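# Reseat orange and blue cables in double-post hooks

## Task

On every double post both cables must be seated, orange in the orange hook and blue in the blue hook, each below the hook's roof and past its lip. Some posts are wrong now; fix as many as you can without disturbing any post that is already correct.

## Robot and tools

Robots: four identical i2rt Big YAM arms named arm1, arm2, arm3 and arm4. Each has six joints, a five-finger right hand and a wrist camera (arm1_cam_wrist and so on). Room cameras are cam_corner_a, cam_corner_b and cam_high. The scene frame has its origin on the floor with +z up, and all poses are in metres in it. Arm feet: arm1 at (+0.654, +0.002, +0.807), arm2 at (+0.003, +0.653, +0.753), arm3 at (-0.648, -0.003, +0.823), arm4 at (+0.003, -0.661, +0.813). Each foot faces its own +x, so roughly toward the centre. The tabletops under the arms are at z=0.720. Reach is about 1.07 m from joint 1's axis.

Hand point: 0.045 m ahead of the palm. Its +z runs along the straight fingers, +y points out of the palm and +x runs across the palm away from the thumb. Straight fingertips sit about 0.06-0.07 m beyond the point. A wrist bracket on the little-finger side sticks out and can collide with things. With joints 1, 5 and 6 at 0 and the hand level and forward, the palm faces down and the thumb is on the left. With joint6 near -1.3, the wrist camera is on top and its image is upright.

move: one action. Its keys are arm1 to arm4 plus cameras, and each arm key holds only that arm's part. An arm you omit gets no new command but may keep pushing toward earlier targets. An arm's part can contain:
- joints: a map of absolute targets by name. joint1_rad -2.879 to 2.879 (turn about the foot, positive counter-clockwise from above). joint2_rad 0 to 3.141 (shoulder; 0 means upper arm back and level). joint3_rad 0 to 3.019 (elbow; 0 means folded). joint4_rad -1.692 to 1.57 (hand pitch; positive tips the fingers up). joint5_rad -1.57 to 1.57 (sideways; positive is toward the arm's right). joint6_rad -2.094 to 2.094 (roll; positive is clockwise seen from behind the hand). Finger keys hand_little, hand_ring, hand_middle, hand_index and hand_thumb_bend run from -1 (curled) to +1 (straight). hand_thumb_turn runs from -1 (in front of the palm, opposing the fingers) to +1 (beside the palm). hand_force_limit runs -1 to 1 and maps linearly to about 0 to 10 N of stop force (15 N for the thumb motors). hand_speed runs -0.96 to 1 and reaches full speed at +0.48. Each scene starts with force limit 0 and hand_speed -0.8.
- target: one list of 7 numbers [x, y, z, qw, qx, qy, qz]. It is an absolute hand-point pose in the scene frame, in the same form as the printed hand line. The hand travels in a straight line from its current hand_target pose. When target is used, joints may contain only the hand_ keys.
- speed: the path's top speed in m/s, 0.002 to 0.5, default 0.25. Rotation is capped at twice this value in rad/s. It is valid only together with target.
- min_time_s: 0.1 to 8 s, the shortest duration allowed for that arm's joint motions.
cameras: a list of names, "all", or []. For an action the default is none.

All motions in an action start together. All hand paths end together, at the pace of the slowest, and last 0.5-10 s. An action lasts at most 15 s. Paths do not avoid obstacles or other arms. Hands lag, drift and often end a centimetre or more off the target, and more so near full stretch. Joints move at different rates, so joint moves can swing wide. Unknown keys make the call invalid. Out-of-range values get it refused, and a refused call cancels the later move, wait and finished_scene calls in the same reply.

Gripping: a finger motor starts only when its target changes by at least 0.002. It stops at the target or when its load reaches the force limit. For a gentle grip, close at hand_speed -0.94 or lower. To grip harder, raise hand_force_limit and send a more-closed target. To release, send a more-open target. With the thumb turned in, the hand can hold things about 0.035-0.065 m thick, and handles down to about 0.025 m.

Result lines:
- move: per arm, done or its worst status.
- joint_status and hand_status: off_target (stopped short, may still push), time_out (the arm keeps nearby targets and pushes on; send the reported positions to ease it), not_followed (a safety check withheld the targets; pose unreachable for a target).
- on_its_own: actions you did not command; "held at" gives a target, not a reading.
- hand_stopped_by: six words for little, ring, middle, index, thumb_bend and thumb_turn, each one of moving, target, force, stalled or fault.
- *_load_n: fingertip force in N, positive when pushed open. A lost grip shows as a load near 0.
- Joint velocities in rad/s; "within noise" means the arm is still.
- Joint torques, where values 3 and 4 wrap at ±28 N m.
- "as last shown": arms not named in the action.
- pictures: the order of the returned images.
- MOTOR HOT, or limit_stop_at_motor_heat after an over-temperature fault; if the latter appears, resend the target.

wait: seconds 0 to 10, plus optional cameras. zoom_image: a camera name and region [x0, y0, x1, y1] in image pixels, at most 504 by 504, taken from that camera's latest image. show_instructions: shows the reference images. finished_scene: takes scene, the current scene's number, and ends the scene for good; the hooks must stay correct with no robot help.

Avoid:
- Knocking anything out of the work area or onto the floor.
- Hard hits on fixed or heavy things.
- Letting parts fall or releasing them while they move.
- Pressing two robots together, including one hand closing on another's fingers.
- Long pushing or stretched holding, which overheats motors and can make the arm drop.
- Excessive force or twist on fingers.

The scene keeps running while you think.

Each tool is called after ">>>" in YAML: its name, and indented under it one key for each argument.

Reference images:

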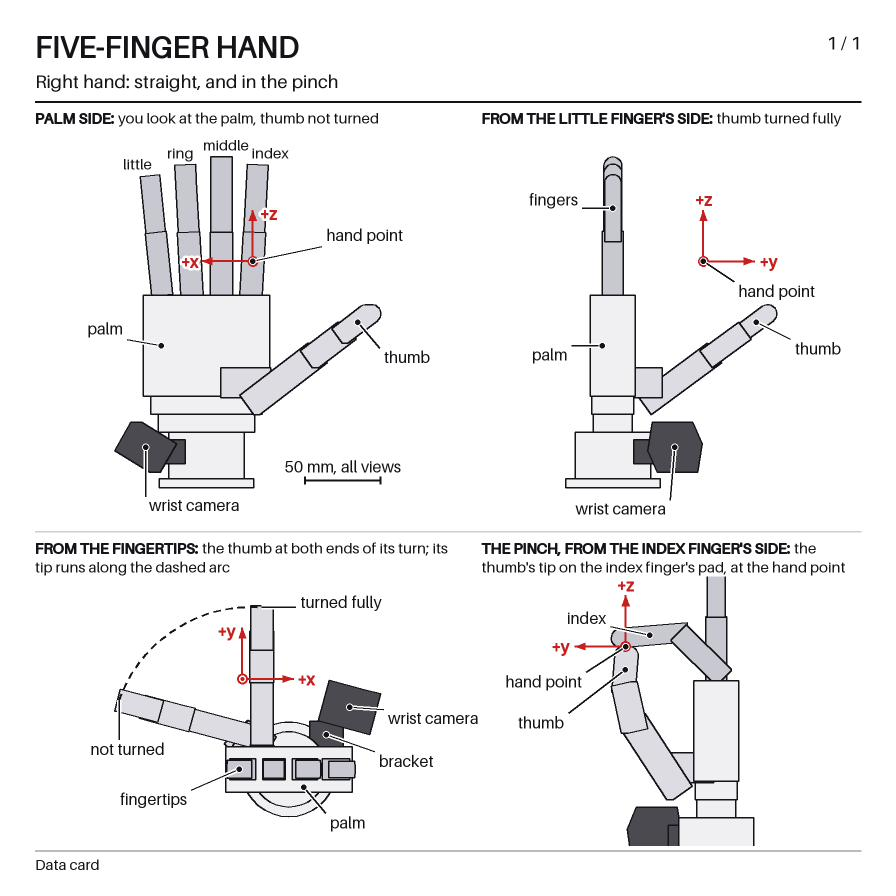

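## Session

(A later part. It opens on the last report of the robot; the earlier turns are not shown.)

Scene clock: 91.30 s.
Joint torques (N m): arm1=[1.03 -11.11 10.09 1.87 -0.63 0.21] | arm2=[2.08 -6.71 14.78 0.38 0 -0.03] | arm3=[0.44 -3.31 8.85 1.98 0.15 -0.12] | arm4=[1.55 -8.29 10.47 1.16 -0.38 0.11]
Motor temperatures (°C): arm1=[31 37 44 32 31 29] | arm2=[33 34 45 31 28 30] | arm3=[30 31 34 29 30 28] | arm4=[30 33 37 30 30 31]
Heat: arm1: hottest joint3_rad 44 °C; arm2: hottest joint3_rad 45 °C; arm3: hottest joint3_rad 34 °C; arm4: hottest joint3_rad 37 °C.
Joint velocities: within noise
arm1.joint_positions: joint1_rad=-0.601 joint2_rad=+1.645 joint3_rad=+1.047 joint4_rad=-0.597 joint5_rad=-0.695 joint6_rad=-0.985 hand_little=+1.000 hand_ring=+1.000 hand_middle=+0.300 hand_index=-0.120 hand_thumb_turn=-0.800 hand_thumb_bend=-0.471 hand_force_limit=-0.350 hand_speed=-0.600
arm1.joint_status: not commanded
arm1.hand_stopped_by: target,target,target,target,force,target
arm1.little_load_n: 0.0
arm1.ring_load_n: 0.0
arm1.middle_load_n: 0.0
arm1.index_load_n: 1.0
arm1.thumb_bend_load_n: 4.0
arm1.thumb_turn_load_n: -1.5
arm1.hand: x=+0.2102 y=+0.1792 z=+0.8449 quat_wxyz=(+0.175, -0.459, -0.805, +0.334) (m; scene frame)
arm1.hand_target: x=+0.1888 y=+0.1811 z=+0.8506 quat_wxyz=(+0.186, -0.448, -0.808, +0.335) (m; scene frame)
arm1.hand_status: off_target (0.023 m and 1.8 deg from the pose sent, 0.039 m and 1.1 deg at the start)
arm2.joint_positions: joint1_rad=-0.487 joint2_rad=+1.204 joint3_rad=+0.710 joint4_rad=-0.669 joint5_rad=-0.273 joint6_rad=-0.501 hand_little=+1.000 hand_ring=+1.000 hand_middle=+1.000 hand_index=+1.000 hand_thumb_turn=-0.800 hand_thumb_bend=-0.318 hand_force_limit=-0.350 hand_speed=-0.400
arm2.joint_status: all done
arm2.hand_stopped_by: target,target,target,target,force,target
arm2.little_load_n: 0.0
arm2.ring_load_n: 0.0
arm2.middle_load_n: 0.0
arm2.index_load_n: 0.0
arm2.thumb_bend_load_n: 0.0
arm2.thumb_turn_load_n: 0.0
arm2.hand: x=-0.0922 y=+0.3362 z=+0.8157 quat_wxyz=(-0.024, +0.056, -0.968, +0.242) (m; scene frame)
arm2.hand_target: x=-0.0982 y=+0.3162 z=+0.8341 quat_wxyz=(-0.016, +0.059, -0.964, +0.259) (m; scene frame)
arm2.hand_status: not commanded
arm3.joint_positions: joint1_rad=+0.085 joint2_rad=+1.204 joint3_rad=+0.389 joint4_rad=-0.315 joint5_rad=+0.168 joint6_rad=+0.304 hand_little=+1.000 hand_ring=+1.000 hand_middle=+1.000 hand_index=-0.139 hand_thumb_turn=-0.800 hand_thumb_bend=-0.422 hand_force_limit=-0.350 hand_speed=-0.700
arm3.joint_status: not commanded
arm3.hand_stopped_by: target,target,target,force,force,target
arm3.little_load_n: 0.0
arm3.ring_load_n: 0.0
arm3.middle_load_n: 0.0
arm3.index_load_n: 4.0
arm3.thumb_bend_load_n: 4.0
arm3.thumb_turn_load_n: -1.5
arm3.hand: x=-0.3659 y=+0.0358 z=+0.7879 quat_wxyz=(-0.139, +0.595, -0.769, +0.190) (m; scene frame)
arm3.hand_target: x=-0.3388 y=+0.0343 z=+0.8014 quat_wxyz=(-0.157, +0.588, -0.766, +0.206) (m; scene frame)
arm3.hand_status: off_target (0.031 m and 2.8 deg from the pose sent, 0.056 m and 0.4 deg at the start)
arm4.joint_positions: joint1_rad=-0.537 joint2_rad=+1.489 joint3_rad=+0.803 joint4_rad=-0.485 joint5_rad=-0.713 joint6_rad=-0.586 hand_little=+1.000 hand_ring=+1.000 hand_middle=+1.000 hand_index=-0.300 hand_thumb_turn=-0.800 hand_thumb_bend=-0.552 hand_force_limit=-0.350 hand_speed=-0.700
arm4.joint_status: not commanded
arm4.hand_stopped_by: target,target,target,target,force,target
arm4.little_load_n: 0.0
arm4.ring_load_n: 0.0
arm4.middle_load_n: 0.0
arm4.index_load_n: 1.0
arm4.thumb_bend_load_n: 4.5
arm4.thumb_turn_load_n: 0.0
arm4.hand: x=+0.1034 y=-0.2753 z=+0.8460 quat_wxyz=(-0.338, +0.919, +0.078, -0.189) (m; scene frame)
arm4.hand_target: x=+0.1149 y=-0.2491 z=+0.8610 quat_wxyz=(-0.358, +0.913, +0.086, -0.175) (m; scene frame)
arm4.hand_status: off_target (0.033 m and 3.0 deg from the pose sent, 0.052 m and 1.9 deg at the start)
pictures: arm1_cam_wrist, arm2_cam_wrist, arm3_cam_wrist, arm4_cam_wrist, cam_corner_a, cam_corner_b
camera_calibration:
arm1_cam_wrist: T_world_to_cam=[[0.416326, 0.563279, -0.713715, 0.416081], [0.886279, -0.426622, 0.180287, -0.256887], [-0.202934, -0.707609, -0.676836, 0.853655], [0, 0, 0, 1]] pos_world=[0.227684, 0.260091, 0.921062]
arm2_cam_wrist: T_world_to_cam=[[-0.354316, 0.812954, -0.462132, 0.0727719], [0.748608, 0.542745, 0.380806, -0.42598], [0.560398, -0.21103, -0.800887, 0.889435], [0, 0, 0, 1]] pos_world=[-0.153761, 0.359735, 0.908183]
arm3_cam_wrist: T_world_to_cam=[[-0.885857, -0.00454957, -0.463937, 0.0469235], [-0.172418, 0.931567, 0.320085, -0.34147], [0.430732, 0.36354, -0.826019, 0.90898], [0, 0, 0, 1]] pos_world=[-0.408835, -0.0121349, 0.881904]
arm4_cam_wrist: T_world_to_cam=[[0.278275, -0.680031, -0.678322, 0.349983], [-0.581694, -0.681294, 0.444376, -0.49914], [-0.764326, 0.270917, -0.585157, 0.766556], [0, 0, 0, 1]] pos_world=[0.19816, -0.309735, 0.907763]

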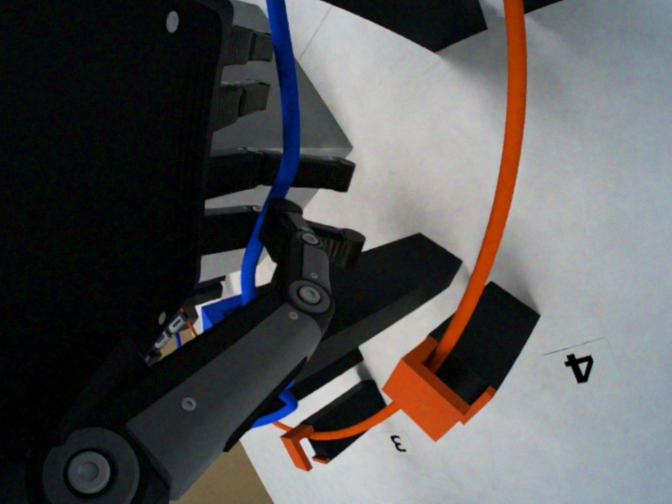

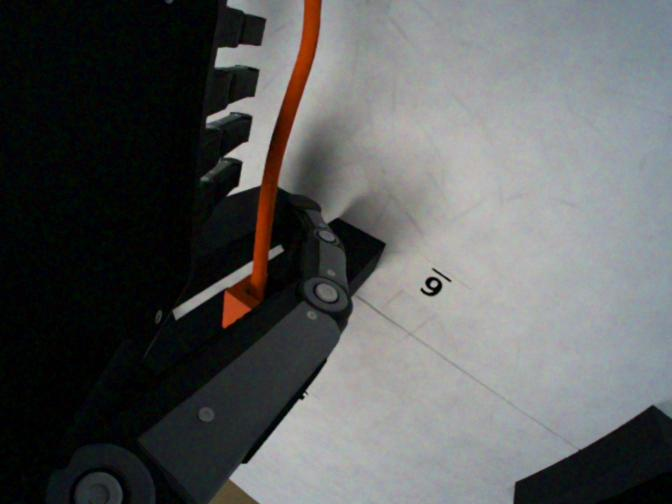

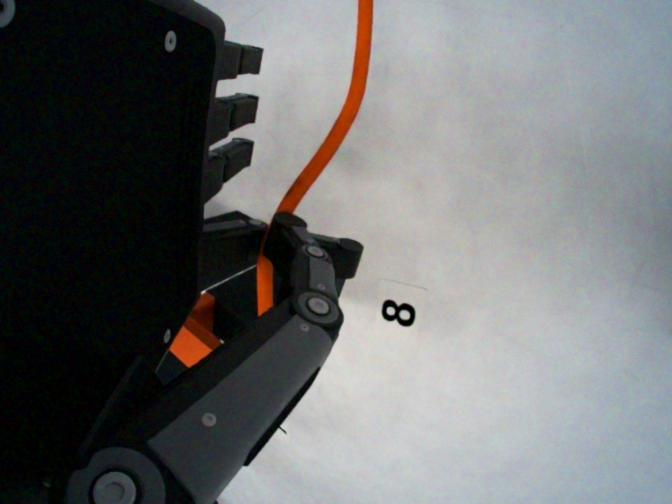

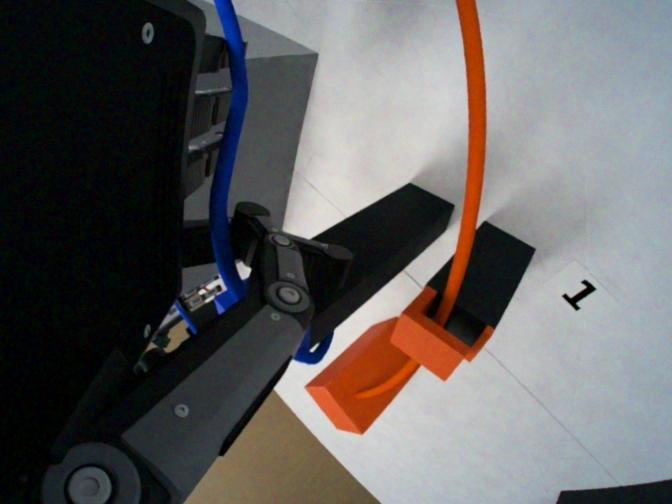

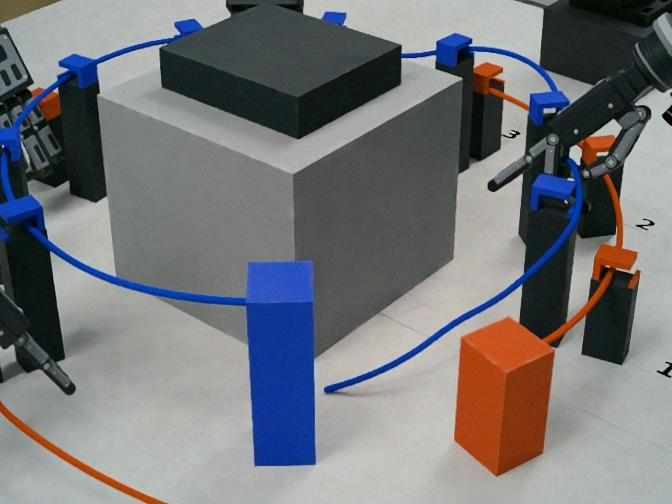

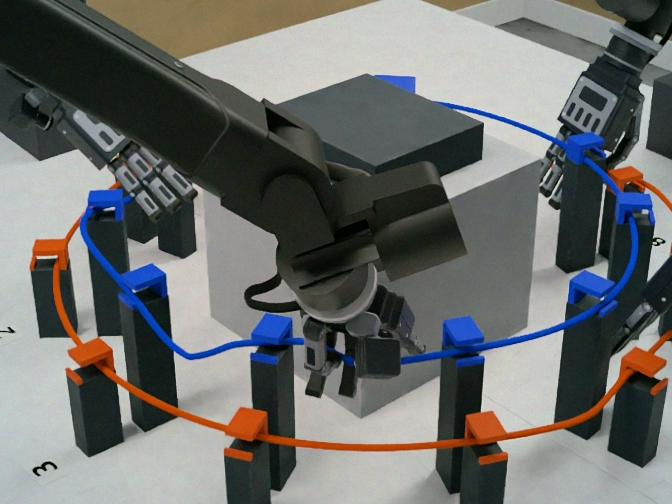

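>>> move:
  arm1: {"target": [0.179, 0.1744, 0.8476, -0.1855, 0.4479, 0.8080, -0.3347], "speed": 0.08}
  arm2: {"target": [-0.1049, 0.3708, 0.9294, 0.0158, -0.0589, 0.9641, -0.2583], "speed": 0.12, "joints": {"hand_thumb_bend": 0.3}}
  arm3: {"target": [-0.336, 0.0335, 0.8130, 0.1576, -0.5880, 0.7663, -0.2053], "speed": 0.06}
  arm4: {"target": [0.1149, -0.2491, 0.8460, -0.3574, 0.9131, 0.0860, -0.1753], "speed": 0.06}
  cameras: ["arm1_cam_wrist","arm2_cam_wrist","arm3_cam_wrist","arm4_cam_wrist","cam_corner_a","cam_corner_b"]

>>> zoom_image:
  camera: "cam_corner_b"
  region: [230, 280, 330, 400]

>>> zoom_image:
  camera: "cam_corner_b"
  region: [570, 280, 672, 400]

>>> zoom_image:
  camera: "cam_corner_b"
  region: [612, 160, 660, 200]

>>> zoom_image:
  camera: "cam_corner_a"
  region: [525, 165, 590, 225]

Scene clock: 101.00 s.
Joint torques (N m): arm1=[1.14 -11.28 10.32 2.03 -0.71 0.25] | arm2=[0.67 -5.19 15.97 0.29 -0.28 -0.16] | arm3=[0.38 -5.77 9.13 0.96 0.15 -0.12] | arm4=[0.85 -8.59 9.05 1.1 -0.39 0.06]
Motor temperatures (°C): arm1=[31 37 45 32 31 29] | arm2=[32 34 47 31 28 30] | arm3=[30 31 35 29 30 28] | arm4=[30 33 38 30 30 31]
Heat: arm1: hottest joint3_rad 45 °C; arm2: hottest joint3_rad 47 °C; arm3: hottest joint3_rad 35 °C; arm4: hottest joint3_rad 38 °C.
move: arm1 off_target; arm2 off_target; arm3 off_target; arm4 off_target
Joint velocities: within noise
arm1.joint_positions: joint1_rad=-0.583 joint2_rad=+1.655 joint3_rad=+1.049 joint4_rad=-0.577 joint5_rad=-0.683 joint6_rad=-0.961 hand_little=+1.000 hand_ring=+1.000 hand_middle=+0.300 hand_index=-0.120 hand_thumb_turn=-0.800 hand_thumb_bend=-0.471 hand_force_limit=-0.350 hand_speed=-0.600
arm1.joint_status: not commanded
arm1.hand_stopped_by: target,target,target,target,force,target
arm1.little_load_n: -0.5
arm1.ring_load_n: 0.0
arm1.middle_load_n: 0.0
arm1.index_load_n: 1.0
arm1.thumb_bend_load_n: 4.5
arm1.thumb_turn_load_n: -1.5
arm1.hand: x=+0.2035 y=+0.1743 z=+0.8416 quat_wxyz=(+0.174, -0.460, -0.805, +0.332) (m; scene frame)
arm1.hand_target: x=+0.1801 y=+0.1739 z=+0.8480 quat_wxyz=(+0.186, -0.448, -0.808, +0.335) (m; scene frame)
arm1.hand_status: off_target (0.025 m and 2.0 deg from the pose sent, 0.032 m and 1.8 deg at the start)
arm2.joint_positions: joint1_rad=-0.574 joint2_rad=+1.001 joint3_rad=+0.823 joint4_rad=-1.024 joint5_rad=-0.309 joint6_rad=-0.582 hand_little=+1.000 hand_ring=+1.000 hand_middle=+1.000 hand_index=+1.000 hand_thumb_turn=-0.800 hand_thumb_bend=+0.300 hand_force_limit=-0.350 hand_speed=-0.400
arm2.joint_status: all done
arm2.hand_stopped_by: target,target,target,target,target,target
arm2.little_load_n: 0.0
arm2.ring_load_n: 0.0
arm2.middle_load_n: 0.0
arm2.index_load_n: 0.0
arm2.thumb_bend_load_n: 0.0
arm2.thumb_turn_load_n: 0.0
arm2.hand: x=-0.0944 y=+0.3844 z=+0.9056 quat_wxyz=(-0.030, +0.054, -0.970, +0.237) (m; scene frame)
arm2.hand_target: x=-0.1044 y=+0.3715 z=+0.9293 quat_wxyz=(-0.015, +0.059, -0.964, +0.259) (m; scene frame)
arm2.hand_status: off_target (0.029 m and 3.0 deg from the pose sent, 0.119 m and 2.1 deg at the start)
arm3.joint_positions: joint1_rad=+0.082 joint2_rad=+1.204 joint3_rad=+0.406 joint4_rad=-0.344 joint5_rad=+0.166 joint6_rad=+0.300 hand_little=+1.000 hand_ring=+1.000 hand_middle=+1.000 hand_index=-0.139 hand_thumb_turn=-0.800 hand_thumb_bend=-0.422 hand_force_limit=-0.350 hand_speed=-0.700
arm3.joint_status: not commanded
arm3.hand_stopped_by: target,target,target,force,force,target
arm3.little_load_n: 0.0
arm3.ring_load_n: 0.0
arm3.middle_load_n: 0.0
arm3.index_load_n: 4.5
arm3.thumb_bend_load_n: 4.0
arm3.thumb_turn_load_n: -1.5
arm3.hand: x=-0.3645 y=+0.0351 z=+0.7915 quat_wxyz=(-0.134, +0.596, -0.769, +0.187) (m; scene frame)
arm3.hand_target: x=-0.3369 y=+0.0334 z=+0.8132 quat_wxyz=(-0.157, +0.588, -0.766, +0.206) (m; scene frame)
arm3.hand_status: off_target (0.036 m and 3.6 deg from the pose sent, 0.039 m and 2.8 deg at the start)
arm4.joint_positions: joint1_rad=-0.537 joint2_rad=+1.514 joint3_rad=+0.803 joint4_rad=-0.443 joint5_rad=-0.713 joint6_rad=-0.586 hand_little=+1.000 hand_ring=+1.000 hand_middle=+1.000 hand_index=-0.300 hand_thumb_turn=-0.800 hand_thumb_bend=-0.552 hand_force_limit=-0.350 hand_speed=-0.700
arm4.joint_status: not commanded
arm4.hand_stopped_by: target,target,target,target,force,target
arm4.little_load_n: 0.0
arm4.ring_load_n: 0.0
arm4.middle_load_n: 0.0
arm4.index_load_n: 1.0
arm4.thumb_bend_load_n: 4.5
arm4.thumb_turn_load_n: 0.0
arm4.hand: x=+0.1072 y=-0.2691 z=+0.8381 quat_wxyz=(-0.344, +0.917, +0.081, -0.185) (m; scene frame)
arm4.hand_target: x=+0.1146 y=-0.2499 z=+0.8466 quat_wxyz=(-0.358, +0.913, +0.086, -0.175) (m; scene frame)
arm4.hand_status: off_target (0.023 m and 2.0 deg from the pose sent, 0.029 m and 3.0 deg at the start)
pictures: arm1_cam_wrist, arm2_cam_wrist, arm3_cam_wrist, arm4_cam_wrist, cam_corner_a, cam_corner_b
camera_calibration:
arm1_cam_wrist: T_world_to_cam=[[0.42062, 0.563513, -0.711008, 0.416069], [0.884373, -0.429513, 0.182768, -0.253595], [-0.202395, -0.705672, -0.679017, 0.847958], [0, 0, 0, 1]] pos_world=[0.220888, 0.254998, 0.917955]
arm2_cam_wrist: T_world_to_cam=[[-0.348361, 0.818677, -0.456523, 0.0676379], [0.744911, 0.537422, 0.39533, -0.496173], [0.568992, -0.202352, -0.797058, 0.966862], [0, 0, 0, 1]] pos_world=[-0.15697, 0.406927, 0.997675]
arm3_cam_wrist: T_world_to_cam=[[-0.89172, -0.00608724, -0.452547, 0.038684], [-0.169186, 0.931901, 0.320838, -0.341092], [0.419776, 0.362662, -0.832024, 0.912517], [0, 0, 0, 1]] pos_world=[-0.406265, -0.0128366, 0.886178]
arm4_cam_wrist: T_world_to_cam=[[0.284205, -0.670306, -0.685505, 0.355769], [-0.585849, -0.687395, 0.429266, -0.477635], [-0.758952, 0.279603, -0.588059, 0.76749], [0, 0, 0, 1]] pos_world=[0.201555, -0.304442, 0.900244]

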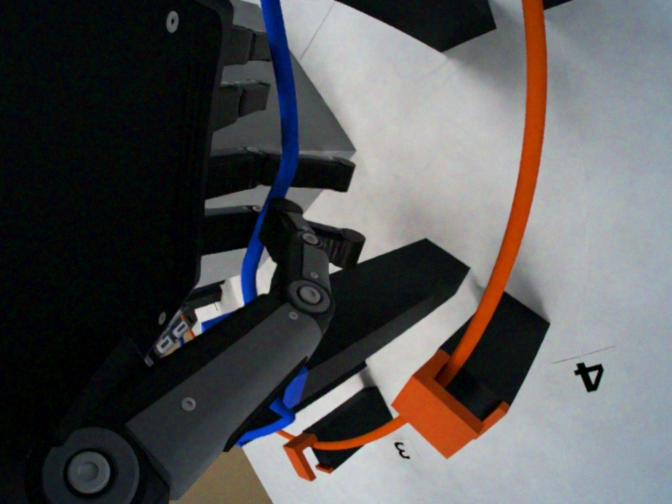

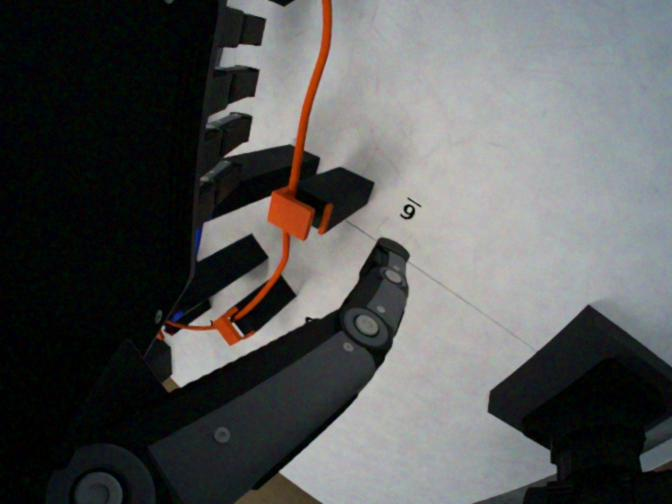

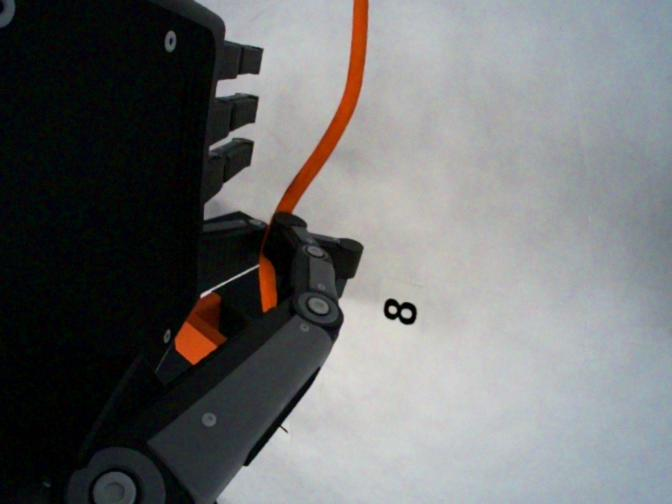

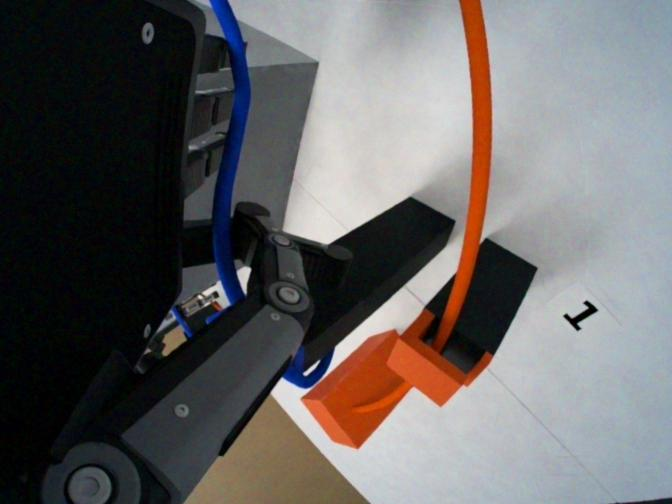

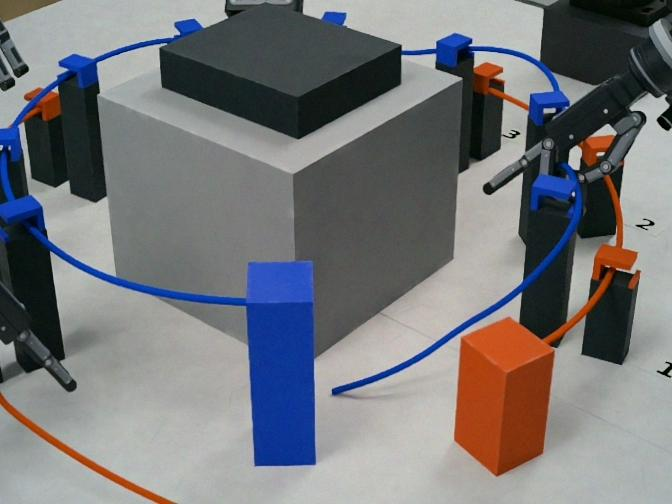

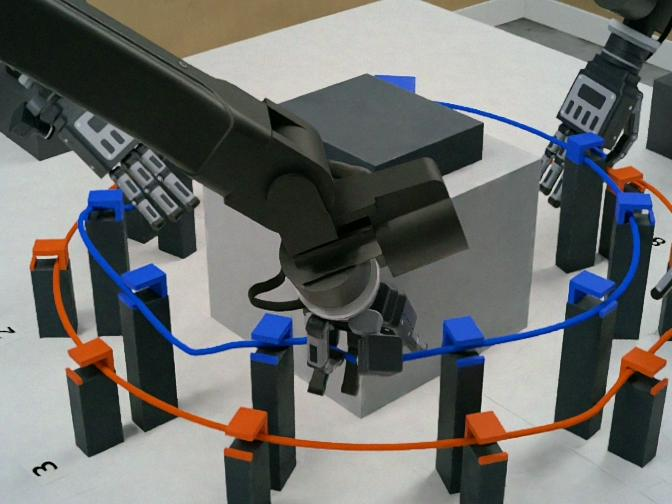

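Scaled by 4.200 from the camera's 672x504 image, which has a finer 960x720 frame.

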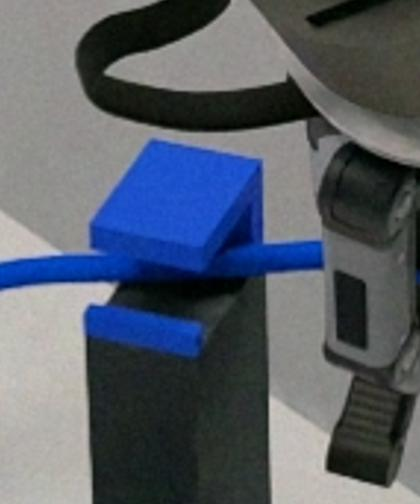

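Scaled by 4.200 from the camera's 672x504 image, which has a finer 960x720 frame.

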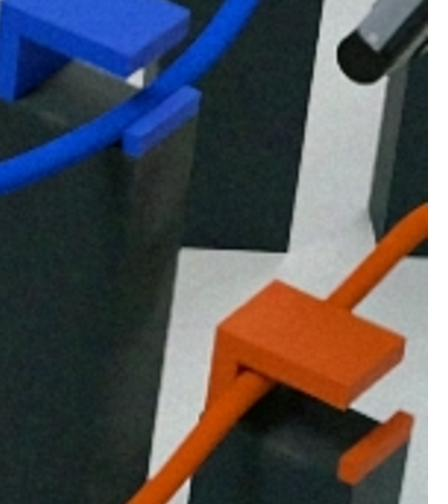

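Scaled by 10.500 from the camera's 672x504 image, which has a finer 960x720 frame.

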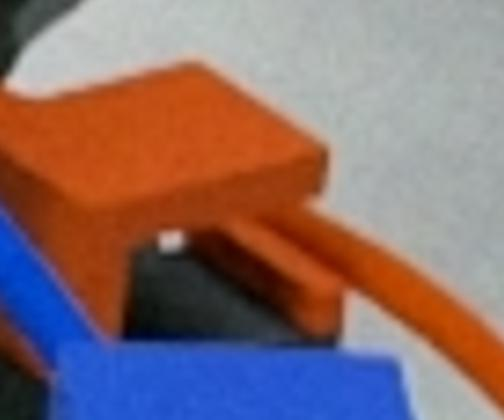

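Scaled by 7.754 from the camera's 672x504 image, which has a finer 960x720 frame.

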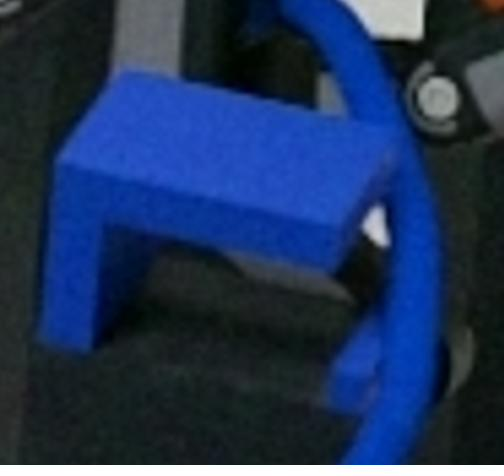

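>>> move:
  arm1: {"joints": {"hand_speed": -0.4, "hand_index": 1.0}}
  arm3: {"target": [-0.335, 0.0333, 0.8225, 0.1576, -0.5880, 0.7663, -0.2053], "speed": 0.06}
  arm4: {"target": [0.1126, -0.2410, 0.8426, -0.3574, 0.9131, 0.0860, -0.1753], "speed": 0.06}
  cameras: ["arm1_cam_wrist","arm3_cam_wrist","arm4_cam_wrist","cam_corner_a","cam_corner_b"]

>>> zoom_image:
  camera: "cam_corner_b"
  region: [230, 280, 330, 400]

>>> zoom_image:
  camera: "cam_corner_b"
  region: [612, 160, 660, 200]

>>> zoom_image:
  camera: "cam_corner_a"
  region: [525, 165, 590, 225]

Scene clock: 104.00 s.
Joint torques (N m): arm1=[1.2 -11.4 10.18 1.84 -0.73 0.21] | arm2=[0.62 -5.3 15.97 0.28 -0.28 -0.18] | arm3=[0.5 -5.83 8.88 0.81 0.11 -0.11] | arm4=[2.32 -9.05 9.57 1.02 -0.4 0.1]
Motor temperatures (°C): arm1=[31 37 45 32 31 29] | arm2=[32 34 48 31 28 30] | arm3=[30 31 35 29 30 28] | arm4=[30 33 38 30 30 31]
Heat: arm1: hottest joint3_rad 45 °C; arm2: hottest joint3_rad 48 °C; arm3: hottest joint3_rad 35 °C; arm4: hottest joint3_rad 38 °C.
move: arm1 done; arm3 off_target; arm4 off_target
Joint velocities: within noise
arm1.joint_positions: joint1_rad=-0.577 joint2_rad=+1.656 joint3_rad=+1.053 joint4_rad=-0.573 joint5_rad=-0.683 joint6_rad=-0.958 hand_little=+1.000 hand_ring=+1.000 hand_middle=+0.300 hand_index=+1.000 hand_thumb_turn=-0.800 hand_thumb_bend=-0.472 hand_force_limit=-0.350 hand_speed=-0.400
arm1.joint_status: all done
arm1.hand_stopped_by: target,target,target,target,force,target
arm1.little_load_n: 0.0
arm1.ring_load_n: 0.0
arm1.middle_load_n: 0.0
arm1.index_load_n: 0.0
arm1.thumb_bend_load_n: 0.5
arm1.thumb_turn_load_n: 0.0
arm1.hand: x=+0.2008 y=+0.1730 z=+0.8426 quat_wxyz=(+0.175, -0.459, -0.805, +0.332) (m; scene frame)
arm1.hand_target: x=+0.1800 y=+0.1738 z=+0.8481 quat_wxyz=(+0.186, -0.448, -0.808, +0.335) (m; scene frame)
arm1.hand_status: not commanded
arm2: as last shown
arm2.hand: x=-0.0943 y=+0.3845 z=+0.9056 quat_wxyz=(-0.030, +0.054, -0.970, +0.237) (m; scene frame)
arm2.hand_target: x=-0.1044 y=+0.3716 z=+0.9293 quat_wxyz=(-0.016, +0.059, -0.964, +0.258) (m; scene frame)
arm3.joint_positions: joint1_rad=+0.078 joint2_rad=+1.183 joint3_rad=+0.428 joint4_rad=-0.379 joint5_rad=+0.166 joint6_rad=+0.299 hand_little=+1.000 hand_ring=+1.000 hand_middle=+1.000 hand_index=-0.139 hand_thumb_turn=-0.800 hand_thumb_bend=-0.422 hand_force_limit=-0.350 hand_speed=-0.700
arm3.joint_status: not commanded
arm3.hand_stopped_by: target,target,target,force,force,target
arm3.little_load_n: 0.0
arm3.ring_load_n: 0.0
arm3.middle_load_n: 0.0
arm3.index_load_n: 4.5
arm3.thumb_bend_load_n: 3.5
arm3.thumb_turn_load_n: -1.0
arm3.hand: x=-0.3586 y=+0.0344 z=+0.8023 quat_wxyz=(-0.137, +0.594, -0.769, +0.190) (m; scene frame)
arm3.hand_target: x=-0.3356 y=+0.0333 z=+0.8224 quat_wxyz=(-0.157, +0.588, -0.766, +0.206) (m; scene frame)
arm3.hand_status: off_target (0.031 m and 3.1 deg from the pose sent, 0.043 m and 3.6 deg at the start)
arm4.joint_positions: joint1_rad=-0.524 joint2_rad=+1.530 joint3_rad=+0.803 joint4_rad=-0.420 joint5_rad=-0.707 joint6_rad=-0.569 hand_little=+1.000 hand_ring=+1.000 hand_middle=+1.000 hand_index=-0.300 hand_thumb_turn=-0.800 hand_thumb_bend=-0.552 hand_force_limit=-0.350 hand_speed=-0.700
arm4.joint_status: not commanded
arm4.hand_stopped_by: target,target,target,target,force,target
arm4.little_load_n: 0.0
arm4.ring_load_n: 0.0
arm4.middle_load_n: 0.0
arm4.index_load_n: 1.0
arm4.thumb_bend_load_n: 5.0
arm4.thumb_turn_load_n: 0.0
arm4.hand: x=+0.1041 y=-0.2647 z=+0.8330 quat_wxyz=(-0.343, +0.918, +0.079, -0.185) (m; scene frame)
arm4.hand_target: x=+0.1123 y=-0.2422 z=+0.8434 quat_wxyz=(-0.358, +0.913, +0.086, -0.175) (m; scene frame)
arm4.hand_status: off_target (0.027 m and 2.2 deg from the pose sent, 0.029 m and 2.0 deg at the start)
pictures: arm1_cam_wrist, arm3_cam_wrist, arm4_cam_wrist, cam_corner_a, cam_corner_b
camera_calibration:
arm1_cam_wrist: T_world_to_cam=[[0.416513, 0.565766, -0.711636, 0.41964], [0.886193, -0.427382, 0.178901, -0.24948], [-0.202924, -0.705162, -0.679389, 0.84752], [0, 0, 0, 1]] pos_world=[0.218285, 0.253597, 0.919058]
arm3_cam_wrist: T_world_to_cam=[[-0.887975, -0.00348049, -0.459878, 0.0559803], [-0.169235, 0.932276, 0.31972, -0.342033], [0.427621, 0.361731, -0.828427, 0.919208], [0, 0, 0, 1]] pos_world=[-0.401247, -0.0134418, 0.896595]
arm4_cam_wrist: T_world_to_cam=[[0.282424, -0.672703, -0.683891, 0.354296], [-0.585998, -0.68542, 0.43221, -0.476254], [-0.759502, 0.278692, -0.587782, 0.760497], [0, 0, 0, 1]] pos_world=[0.198453, -0.300043, 0.895148]

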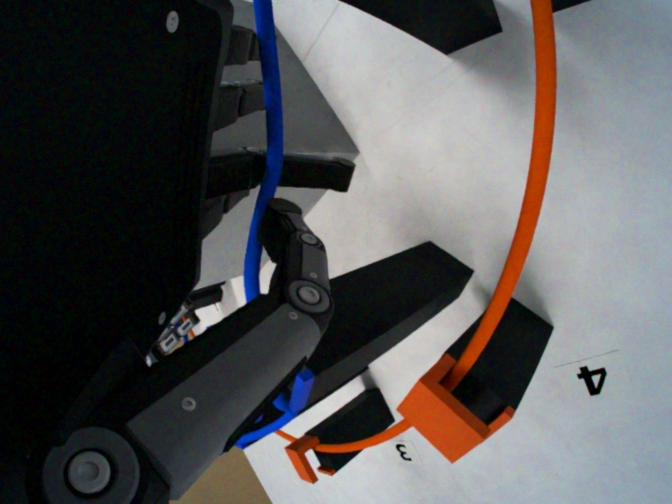

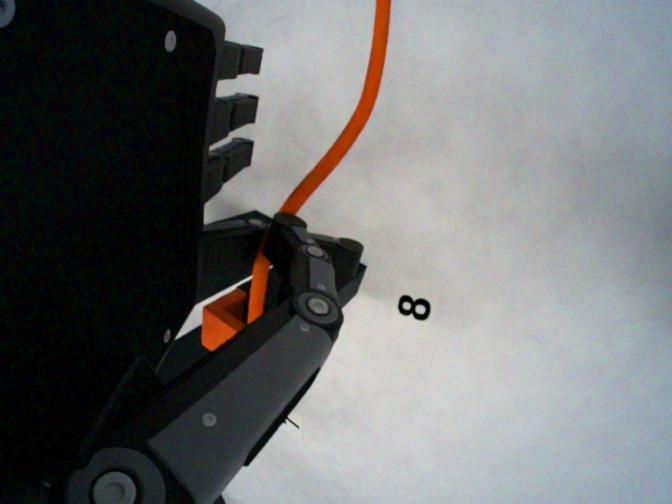

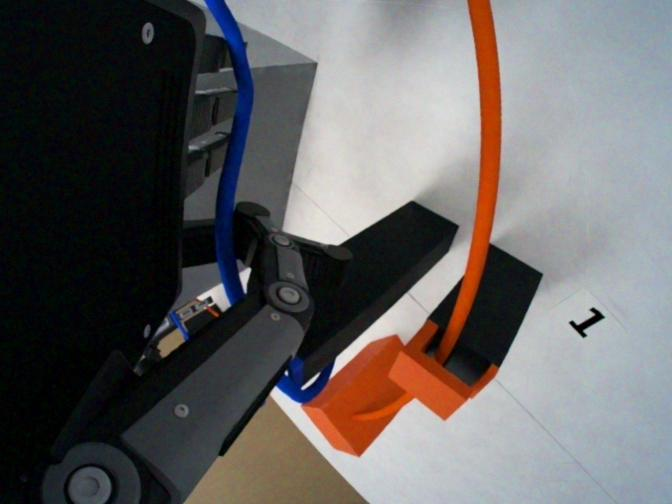

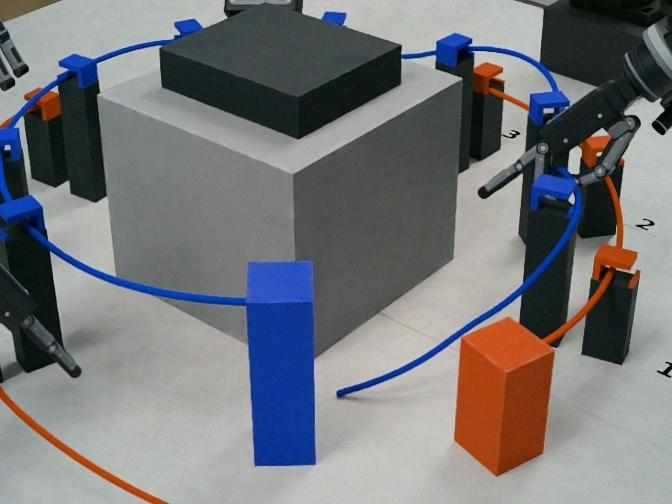

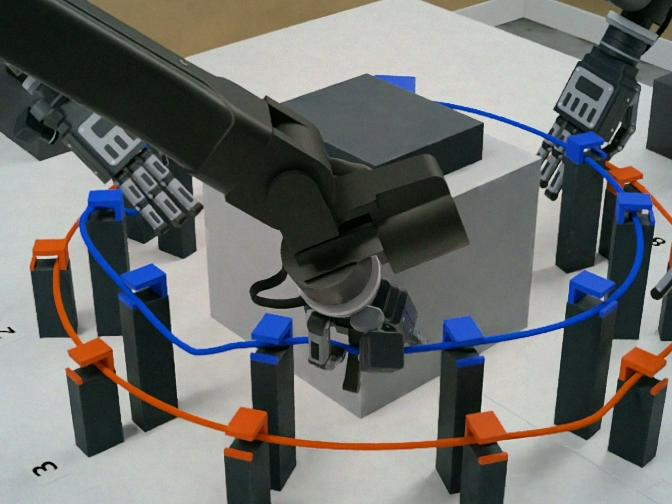

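Scaled by 4.200 from the camera's 672x504 image, which has a finer 960x720 frame.

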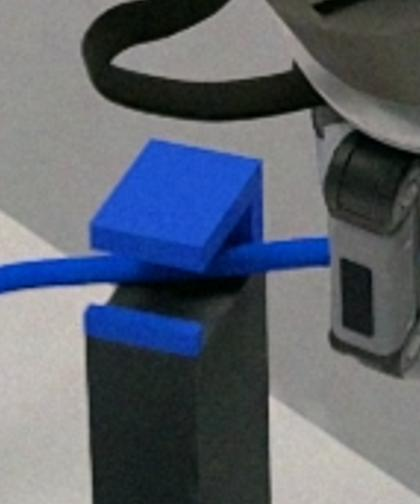

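Scaled by 10.500 from the camera's 672x504 image, which has a finer 960x720 frame.

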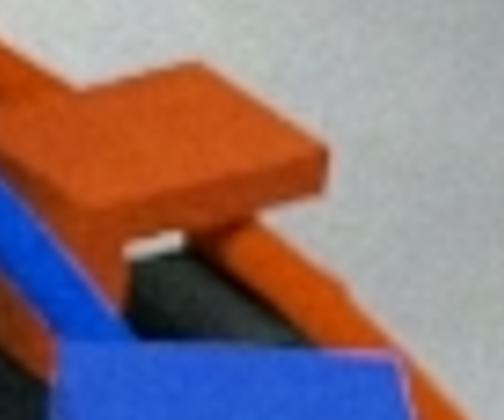

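Scaled by 7.754 from the camera's 672x504 image, which has a finer 960x720 frame.

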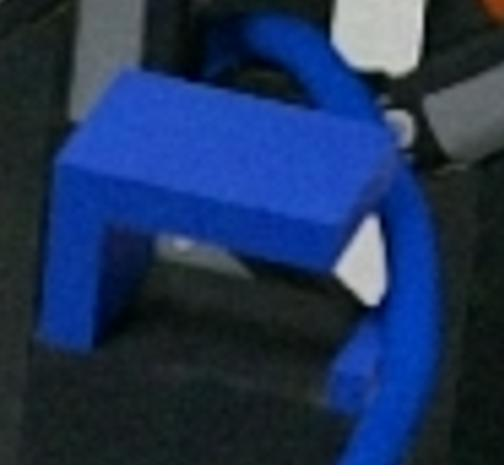

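>>> move:
  arm1: {"target": [0.246, 0.215, 0.9259, -0.1855, 0.4479, 0.8080, -0.3347], "speed": 0.12, "joints": {"hand_thumb_bend": 0.3}}
  arm3: {"target": [-0.3145, 0.0272, 0.8065, 0.1576, -0.5880, 0.7663, -0.2053], "speed": 0.06}
  arm4: {"target": [0.1089, -0.2307, 0.8395, -0.3574, 0.9131, 0.0860, -0.1753], "speed": 0.06}
  cameras: ["arm1_cam_wrist","arm3_cam_wrist","arm4_cam_wrist","cam_corner_a","cam_corner_b"]

>>> zoom_image:
  camera: "cam_corner_b"
  region: [230, 280, 330, 400]

>>> zoom_image:
  camera: "cam_corner_b"
  region: [612, 160, 660, 200]

>>> zoom_image:
  camera: "cam_corner_a"
  region: [525, 165, 590, 225]

Scene clock: 110.30 s.
Joint torques (N m): arm1=[-1.96 -13.33 10.73 0.51 -0.83 0.02] | arm2=[0.62 -5.3 15.98 0.28 -0.28 -0.18] | arm3=[0.32 -4.31 8.83 1.81 0.04 -0.11] | arm4=[1.79 -8 10.04 0.96 -0.35 0.15]
Motor temperatures (°C): arm1=[31 37 46 31 31 29] | arm2=[32 34 50 31 28 30] | arm3=[30 31 36 29 30 28] | arm4=[30 33 38 30 30 31]
Heat: arm1: hottest joint3_rad 46 °C; arm2: hottest joint3_rad 50 °C; arm3: hottest joint3_rad 36 °C; arm4: hottest joint3_rad 38 °C.
move: arm1 off_target; arm3 off_target; arm4 off_target
Joint velocities: within noise
arm1.joint_positions: joint1_rad=-0.700 joint2_rad=+1.539 joint3_rad=+1.099 joint4_rad=-0.880 joint5_rad=-0.736 joint6_rad=-1.132 hand_little=+1.000 hand_ring=+1.000 hand_middle=+0.300 hand_index=+1.000 hand_thumb_turn=-0.800 hand_thumb_bend=+0.300 hand_force_limit=-0.350 hand_speed=-0.400
arm1.joint_status: all done
arm1.hand_stopped_by: target,target,target,target,target,target
arm1.little_load_n: 0.0
arm1.ring_load_n: 0.0
arm1.middle_load_n: 0.0
arm1.index_load_n: 0.0
arm1.thumb_bend_load_n: 0.0
arm1.thumb_turn_load_n: 0.0
arm1.hand: x=+0.2567 y=+0.1990 z=+0.9037 quat_wxyz=(+0.159, -0.456, -0.807, +0.339) (m; scene frame)
arm1.hand_target: x=+0.2467 y=+0.2145 z=+0.9260 quat_wxyz=(+0.186, -0.448, -0.808, +0.334) (m; scene frame)
arm1.hand_status: off_target (0.029 m and 3.2 deg from the pose sent, 0.104 m and 1.7 deg at the start)
arm2: as last shown
arm3.joint_positions: joint1_rad=+0.052 joint2_rad=+1.254 joint3_rad=+0.452 joint4_rad=-0.319 joint5_rad=+0.155 joint6_rad=+0.276 hand_little=+1.000 hand_ring=+1.000 hand_middle=+1.000 hand_index=-0.139 hand_thumb_turn=-0.800 hand_thumb_bend=-0.422 hand_force_limit=-0.350 hand_speed=-0.700
arm3.joint_status: not commanded
arm3.hand_stopped_by: target,target,target,force,force,target
arm3.little_load_n: 0.0
arm3.ring_load_n: 0.0
arm3.middle_load_n: 0.0
arm3.index_load_n: 4.5
arm3.thumb_bend_load_n: 3.0
arm3.thumb_turn_load_n: -1.0
arm3.hand: x=-0.3411 y=+0.0289 z=+0.7950 quat_wxyz=(-0.140, +0.593, -0.769, +0.192) (m; scene frame)
arm3.hand_target: x=-0.3158 y=+0.0270 z=+0.8075 quat_wxyz=(-0.157, +0.588, -0.766, +0.206) (m; scene frame)
arm3.hand_status: off_target (0.029 m and 2.6 deg from the pose sent, 0.045 m and 3.1 deg at the start)
arm4.joint_positions: joint1_rad=-0.504 joint2_rad=+1.548 joint3_rad=+0.809 joint4_rad=-0.399 joint5_rad=-0.698 joint6_rad=-0.544 hand_little=+1.000 hand_ring=+1.000 hand_middle=+1.000 hand_index=-0.300 hand_thumb_turn=-0.800 hand_thumb_bend=-0.552 hand_force_limit=-0.350 hand_speed=-0.700
arm4.joint_status: not commanded
arm4.hand_stopped_by: target,target,target,target,force,target
arm4.little_load_n: 0.0
arm4.ring_load_n: -0.5
arm4.middle_load_n: 0.0
arm4.index_load_n: 1.0
arm4.thumb_bend_load_n: 4.5
arm4.thumb_turn_load_n: 0.0
arm4.hand: x=+0.0993 y=-0.2576 z=+0.8288 quat_wxyz=(-0.340, +0.918, +0.078, -0.187) (m; scene frame)
arm4.hand_target: x=+0.1085 y=-0.2321 z=+0.8405 quat_wxyz=(-0.358, +0.913, +0.086, -0.176) (m; scene frame)
arm4.hand_status: off_target (0.031 m and 2.6 deg from the pose sent, 0.035 m and 2.2 deg at the start)
pictures: arm1_cam_wrist, arm3_cam_wrist, arm4_cam_wrist, cam_corner_a, cam_corner_b
camera_calibration:
arm1_cam_wrist: T_world_to_cam=[[0.418692, 0.556886, -0.717339, 0.431415], [0.890879, -0.405099, 0.205496, -0.328446], [-0.176156, -0.725102, -0.66573, 0.903509], [0, 0, 0, 1]] pos_world=[0.271134, 0.281834, 0.978459]
arm3_cam_wrist: T_world_to_cam=[[-0.883835, -0.00131161, -0.467797, 0.0757252], [-0.170549, 0.932073, 0.319614, -0.332036], [0.435602, 0.362268, -0.824022, 0.906852], [0, 0, 0, 1]] pos_world=[-0.384727, -0.0189418, 0.888814]
arm4_cam_wrist: T_world_to_cam=[[0.280129, -0.676919, -0.680668, 0.354076], [-0.585059, -0.682541, 0.438, -0.47651], [-0.761074, 0.275535, -0.587237, 0.75121], [0, 0, 0, 1]] pos_world=[0.193753, -0.292541, 0.890858]

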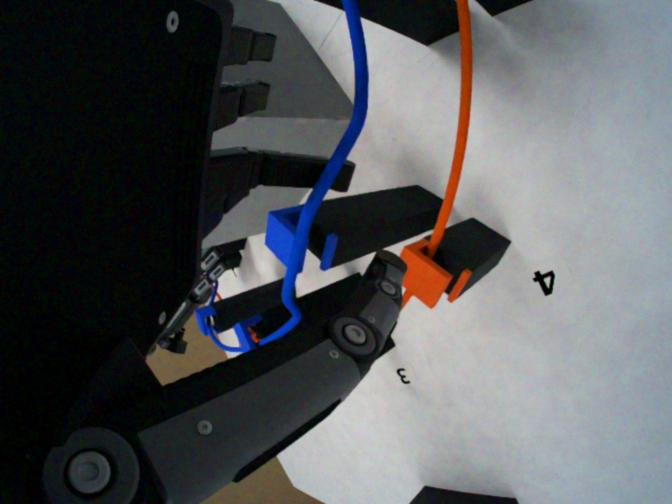

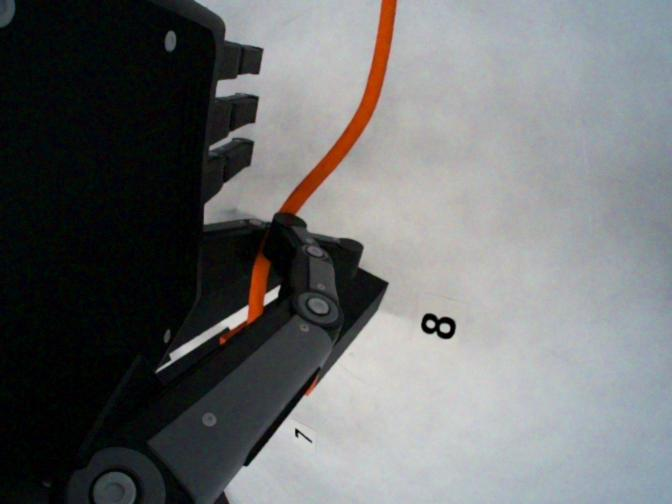

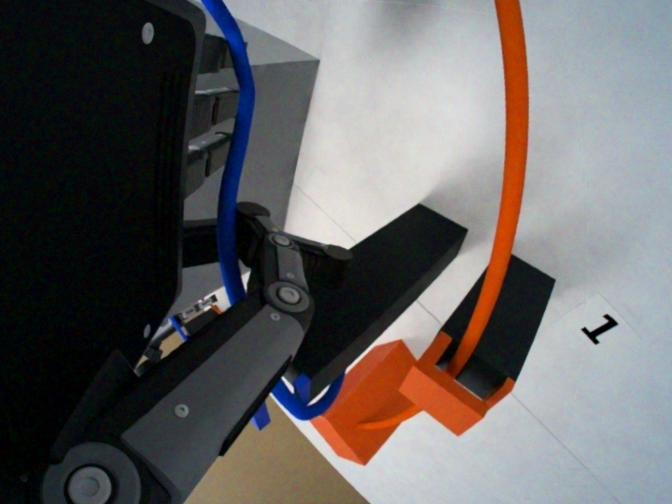

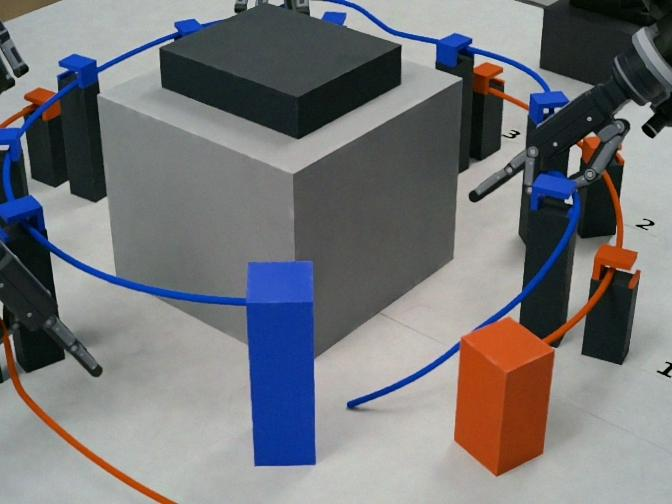

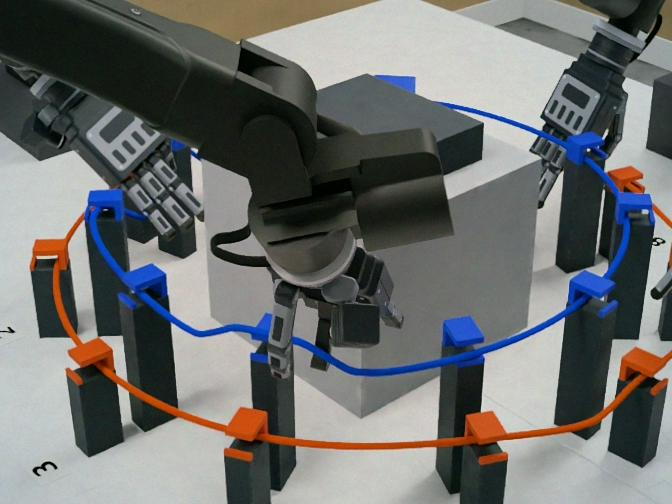

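Scaled by 4.200 from the camera's 672x504 image, which has a finer 960x720 frame.

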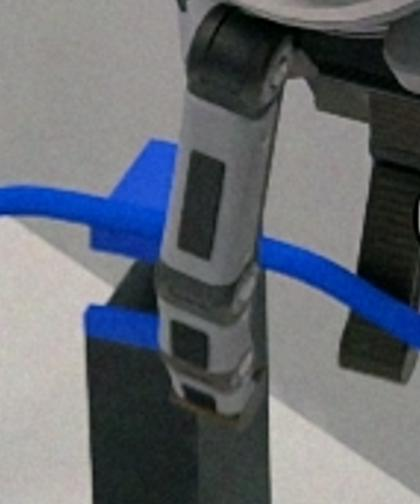

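Scaled by 10.500 from the camera's 672x504 image, which has a finer 960x720 frame.

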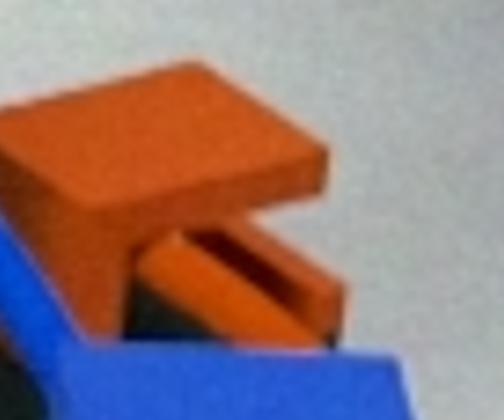

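Scaled by 7.754 from the camera's 672x504 image, which has a finer 960x720 frame.

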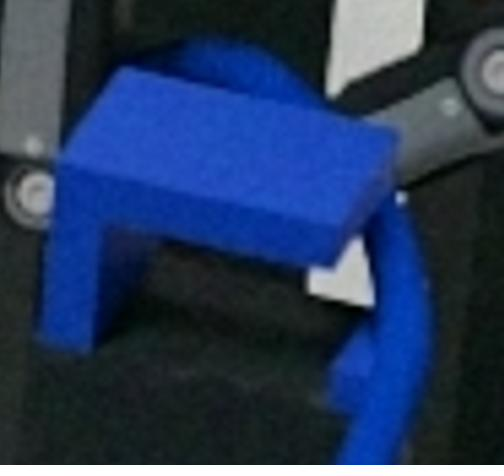

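>>> zoom_image:
  camera: "arm1_cam_wrist"
  region: [220, 120, 420, 340]

>>> zoom_image:
  camera: "cam_corner_b"
  region: [230, 300, 330, 380]

>>> zoom_image:
  camera: "arm4_cam_wrist"
  region: [160, 180, 380, 440]

>>> zoom_image:
  camera: "arm3_cam_wrist"
  region: [160, 180, 360, 400]

Scaled by 2.291 from the camera's 672x504 image, which has a finer 960x720 frame.

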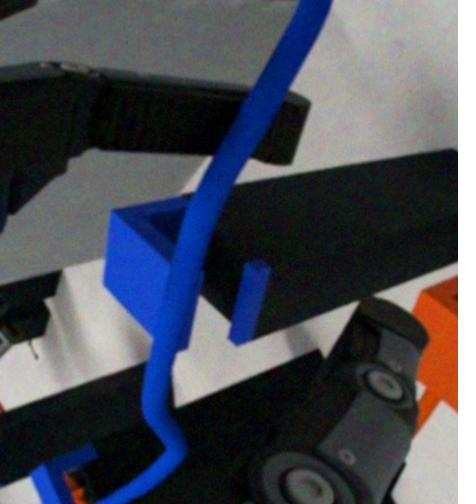

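Scaled by 5.040 from the camera's 672x504 image, which has a finer 960x720 frame.

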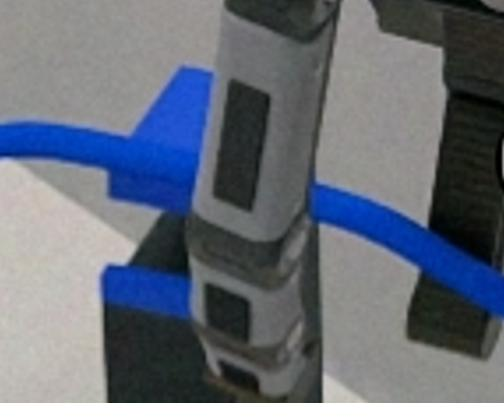

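Scaled by 1.938 from the camera's 672x504 image, which has a finer 960x720 frame.

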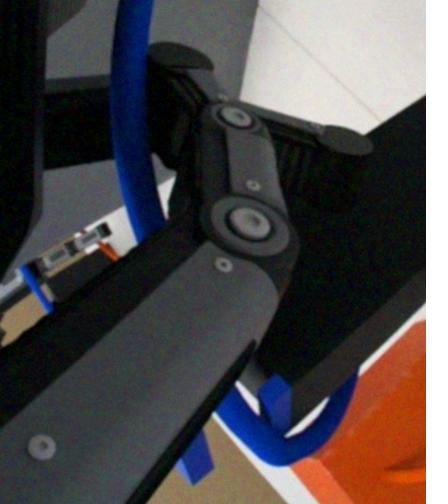

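Scaled by 2.291 from the camera's 672x504 image, which has a finer 960x720 frame.

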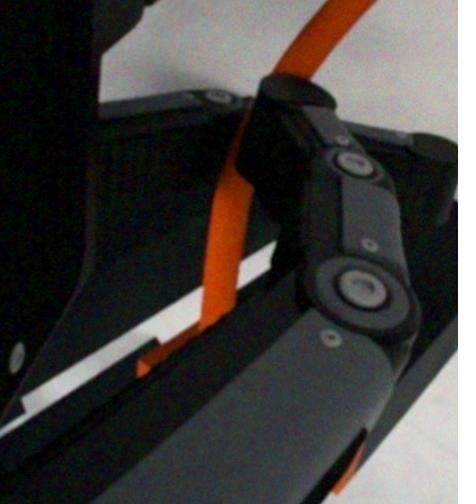

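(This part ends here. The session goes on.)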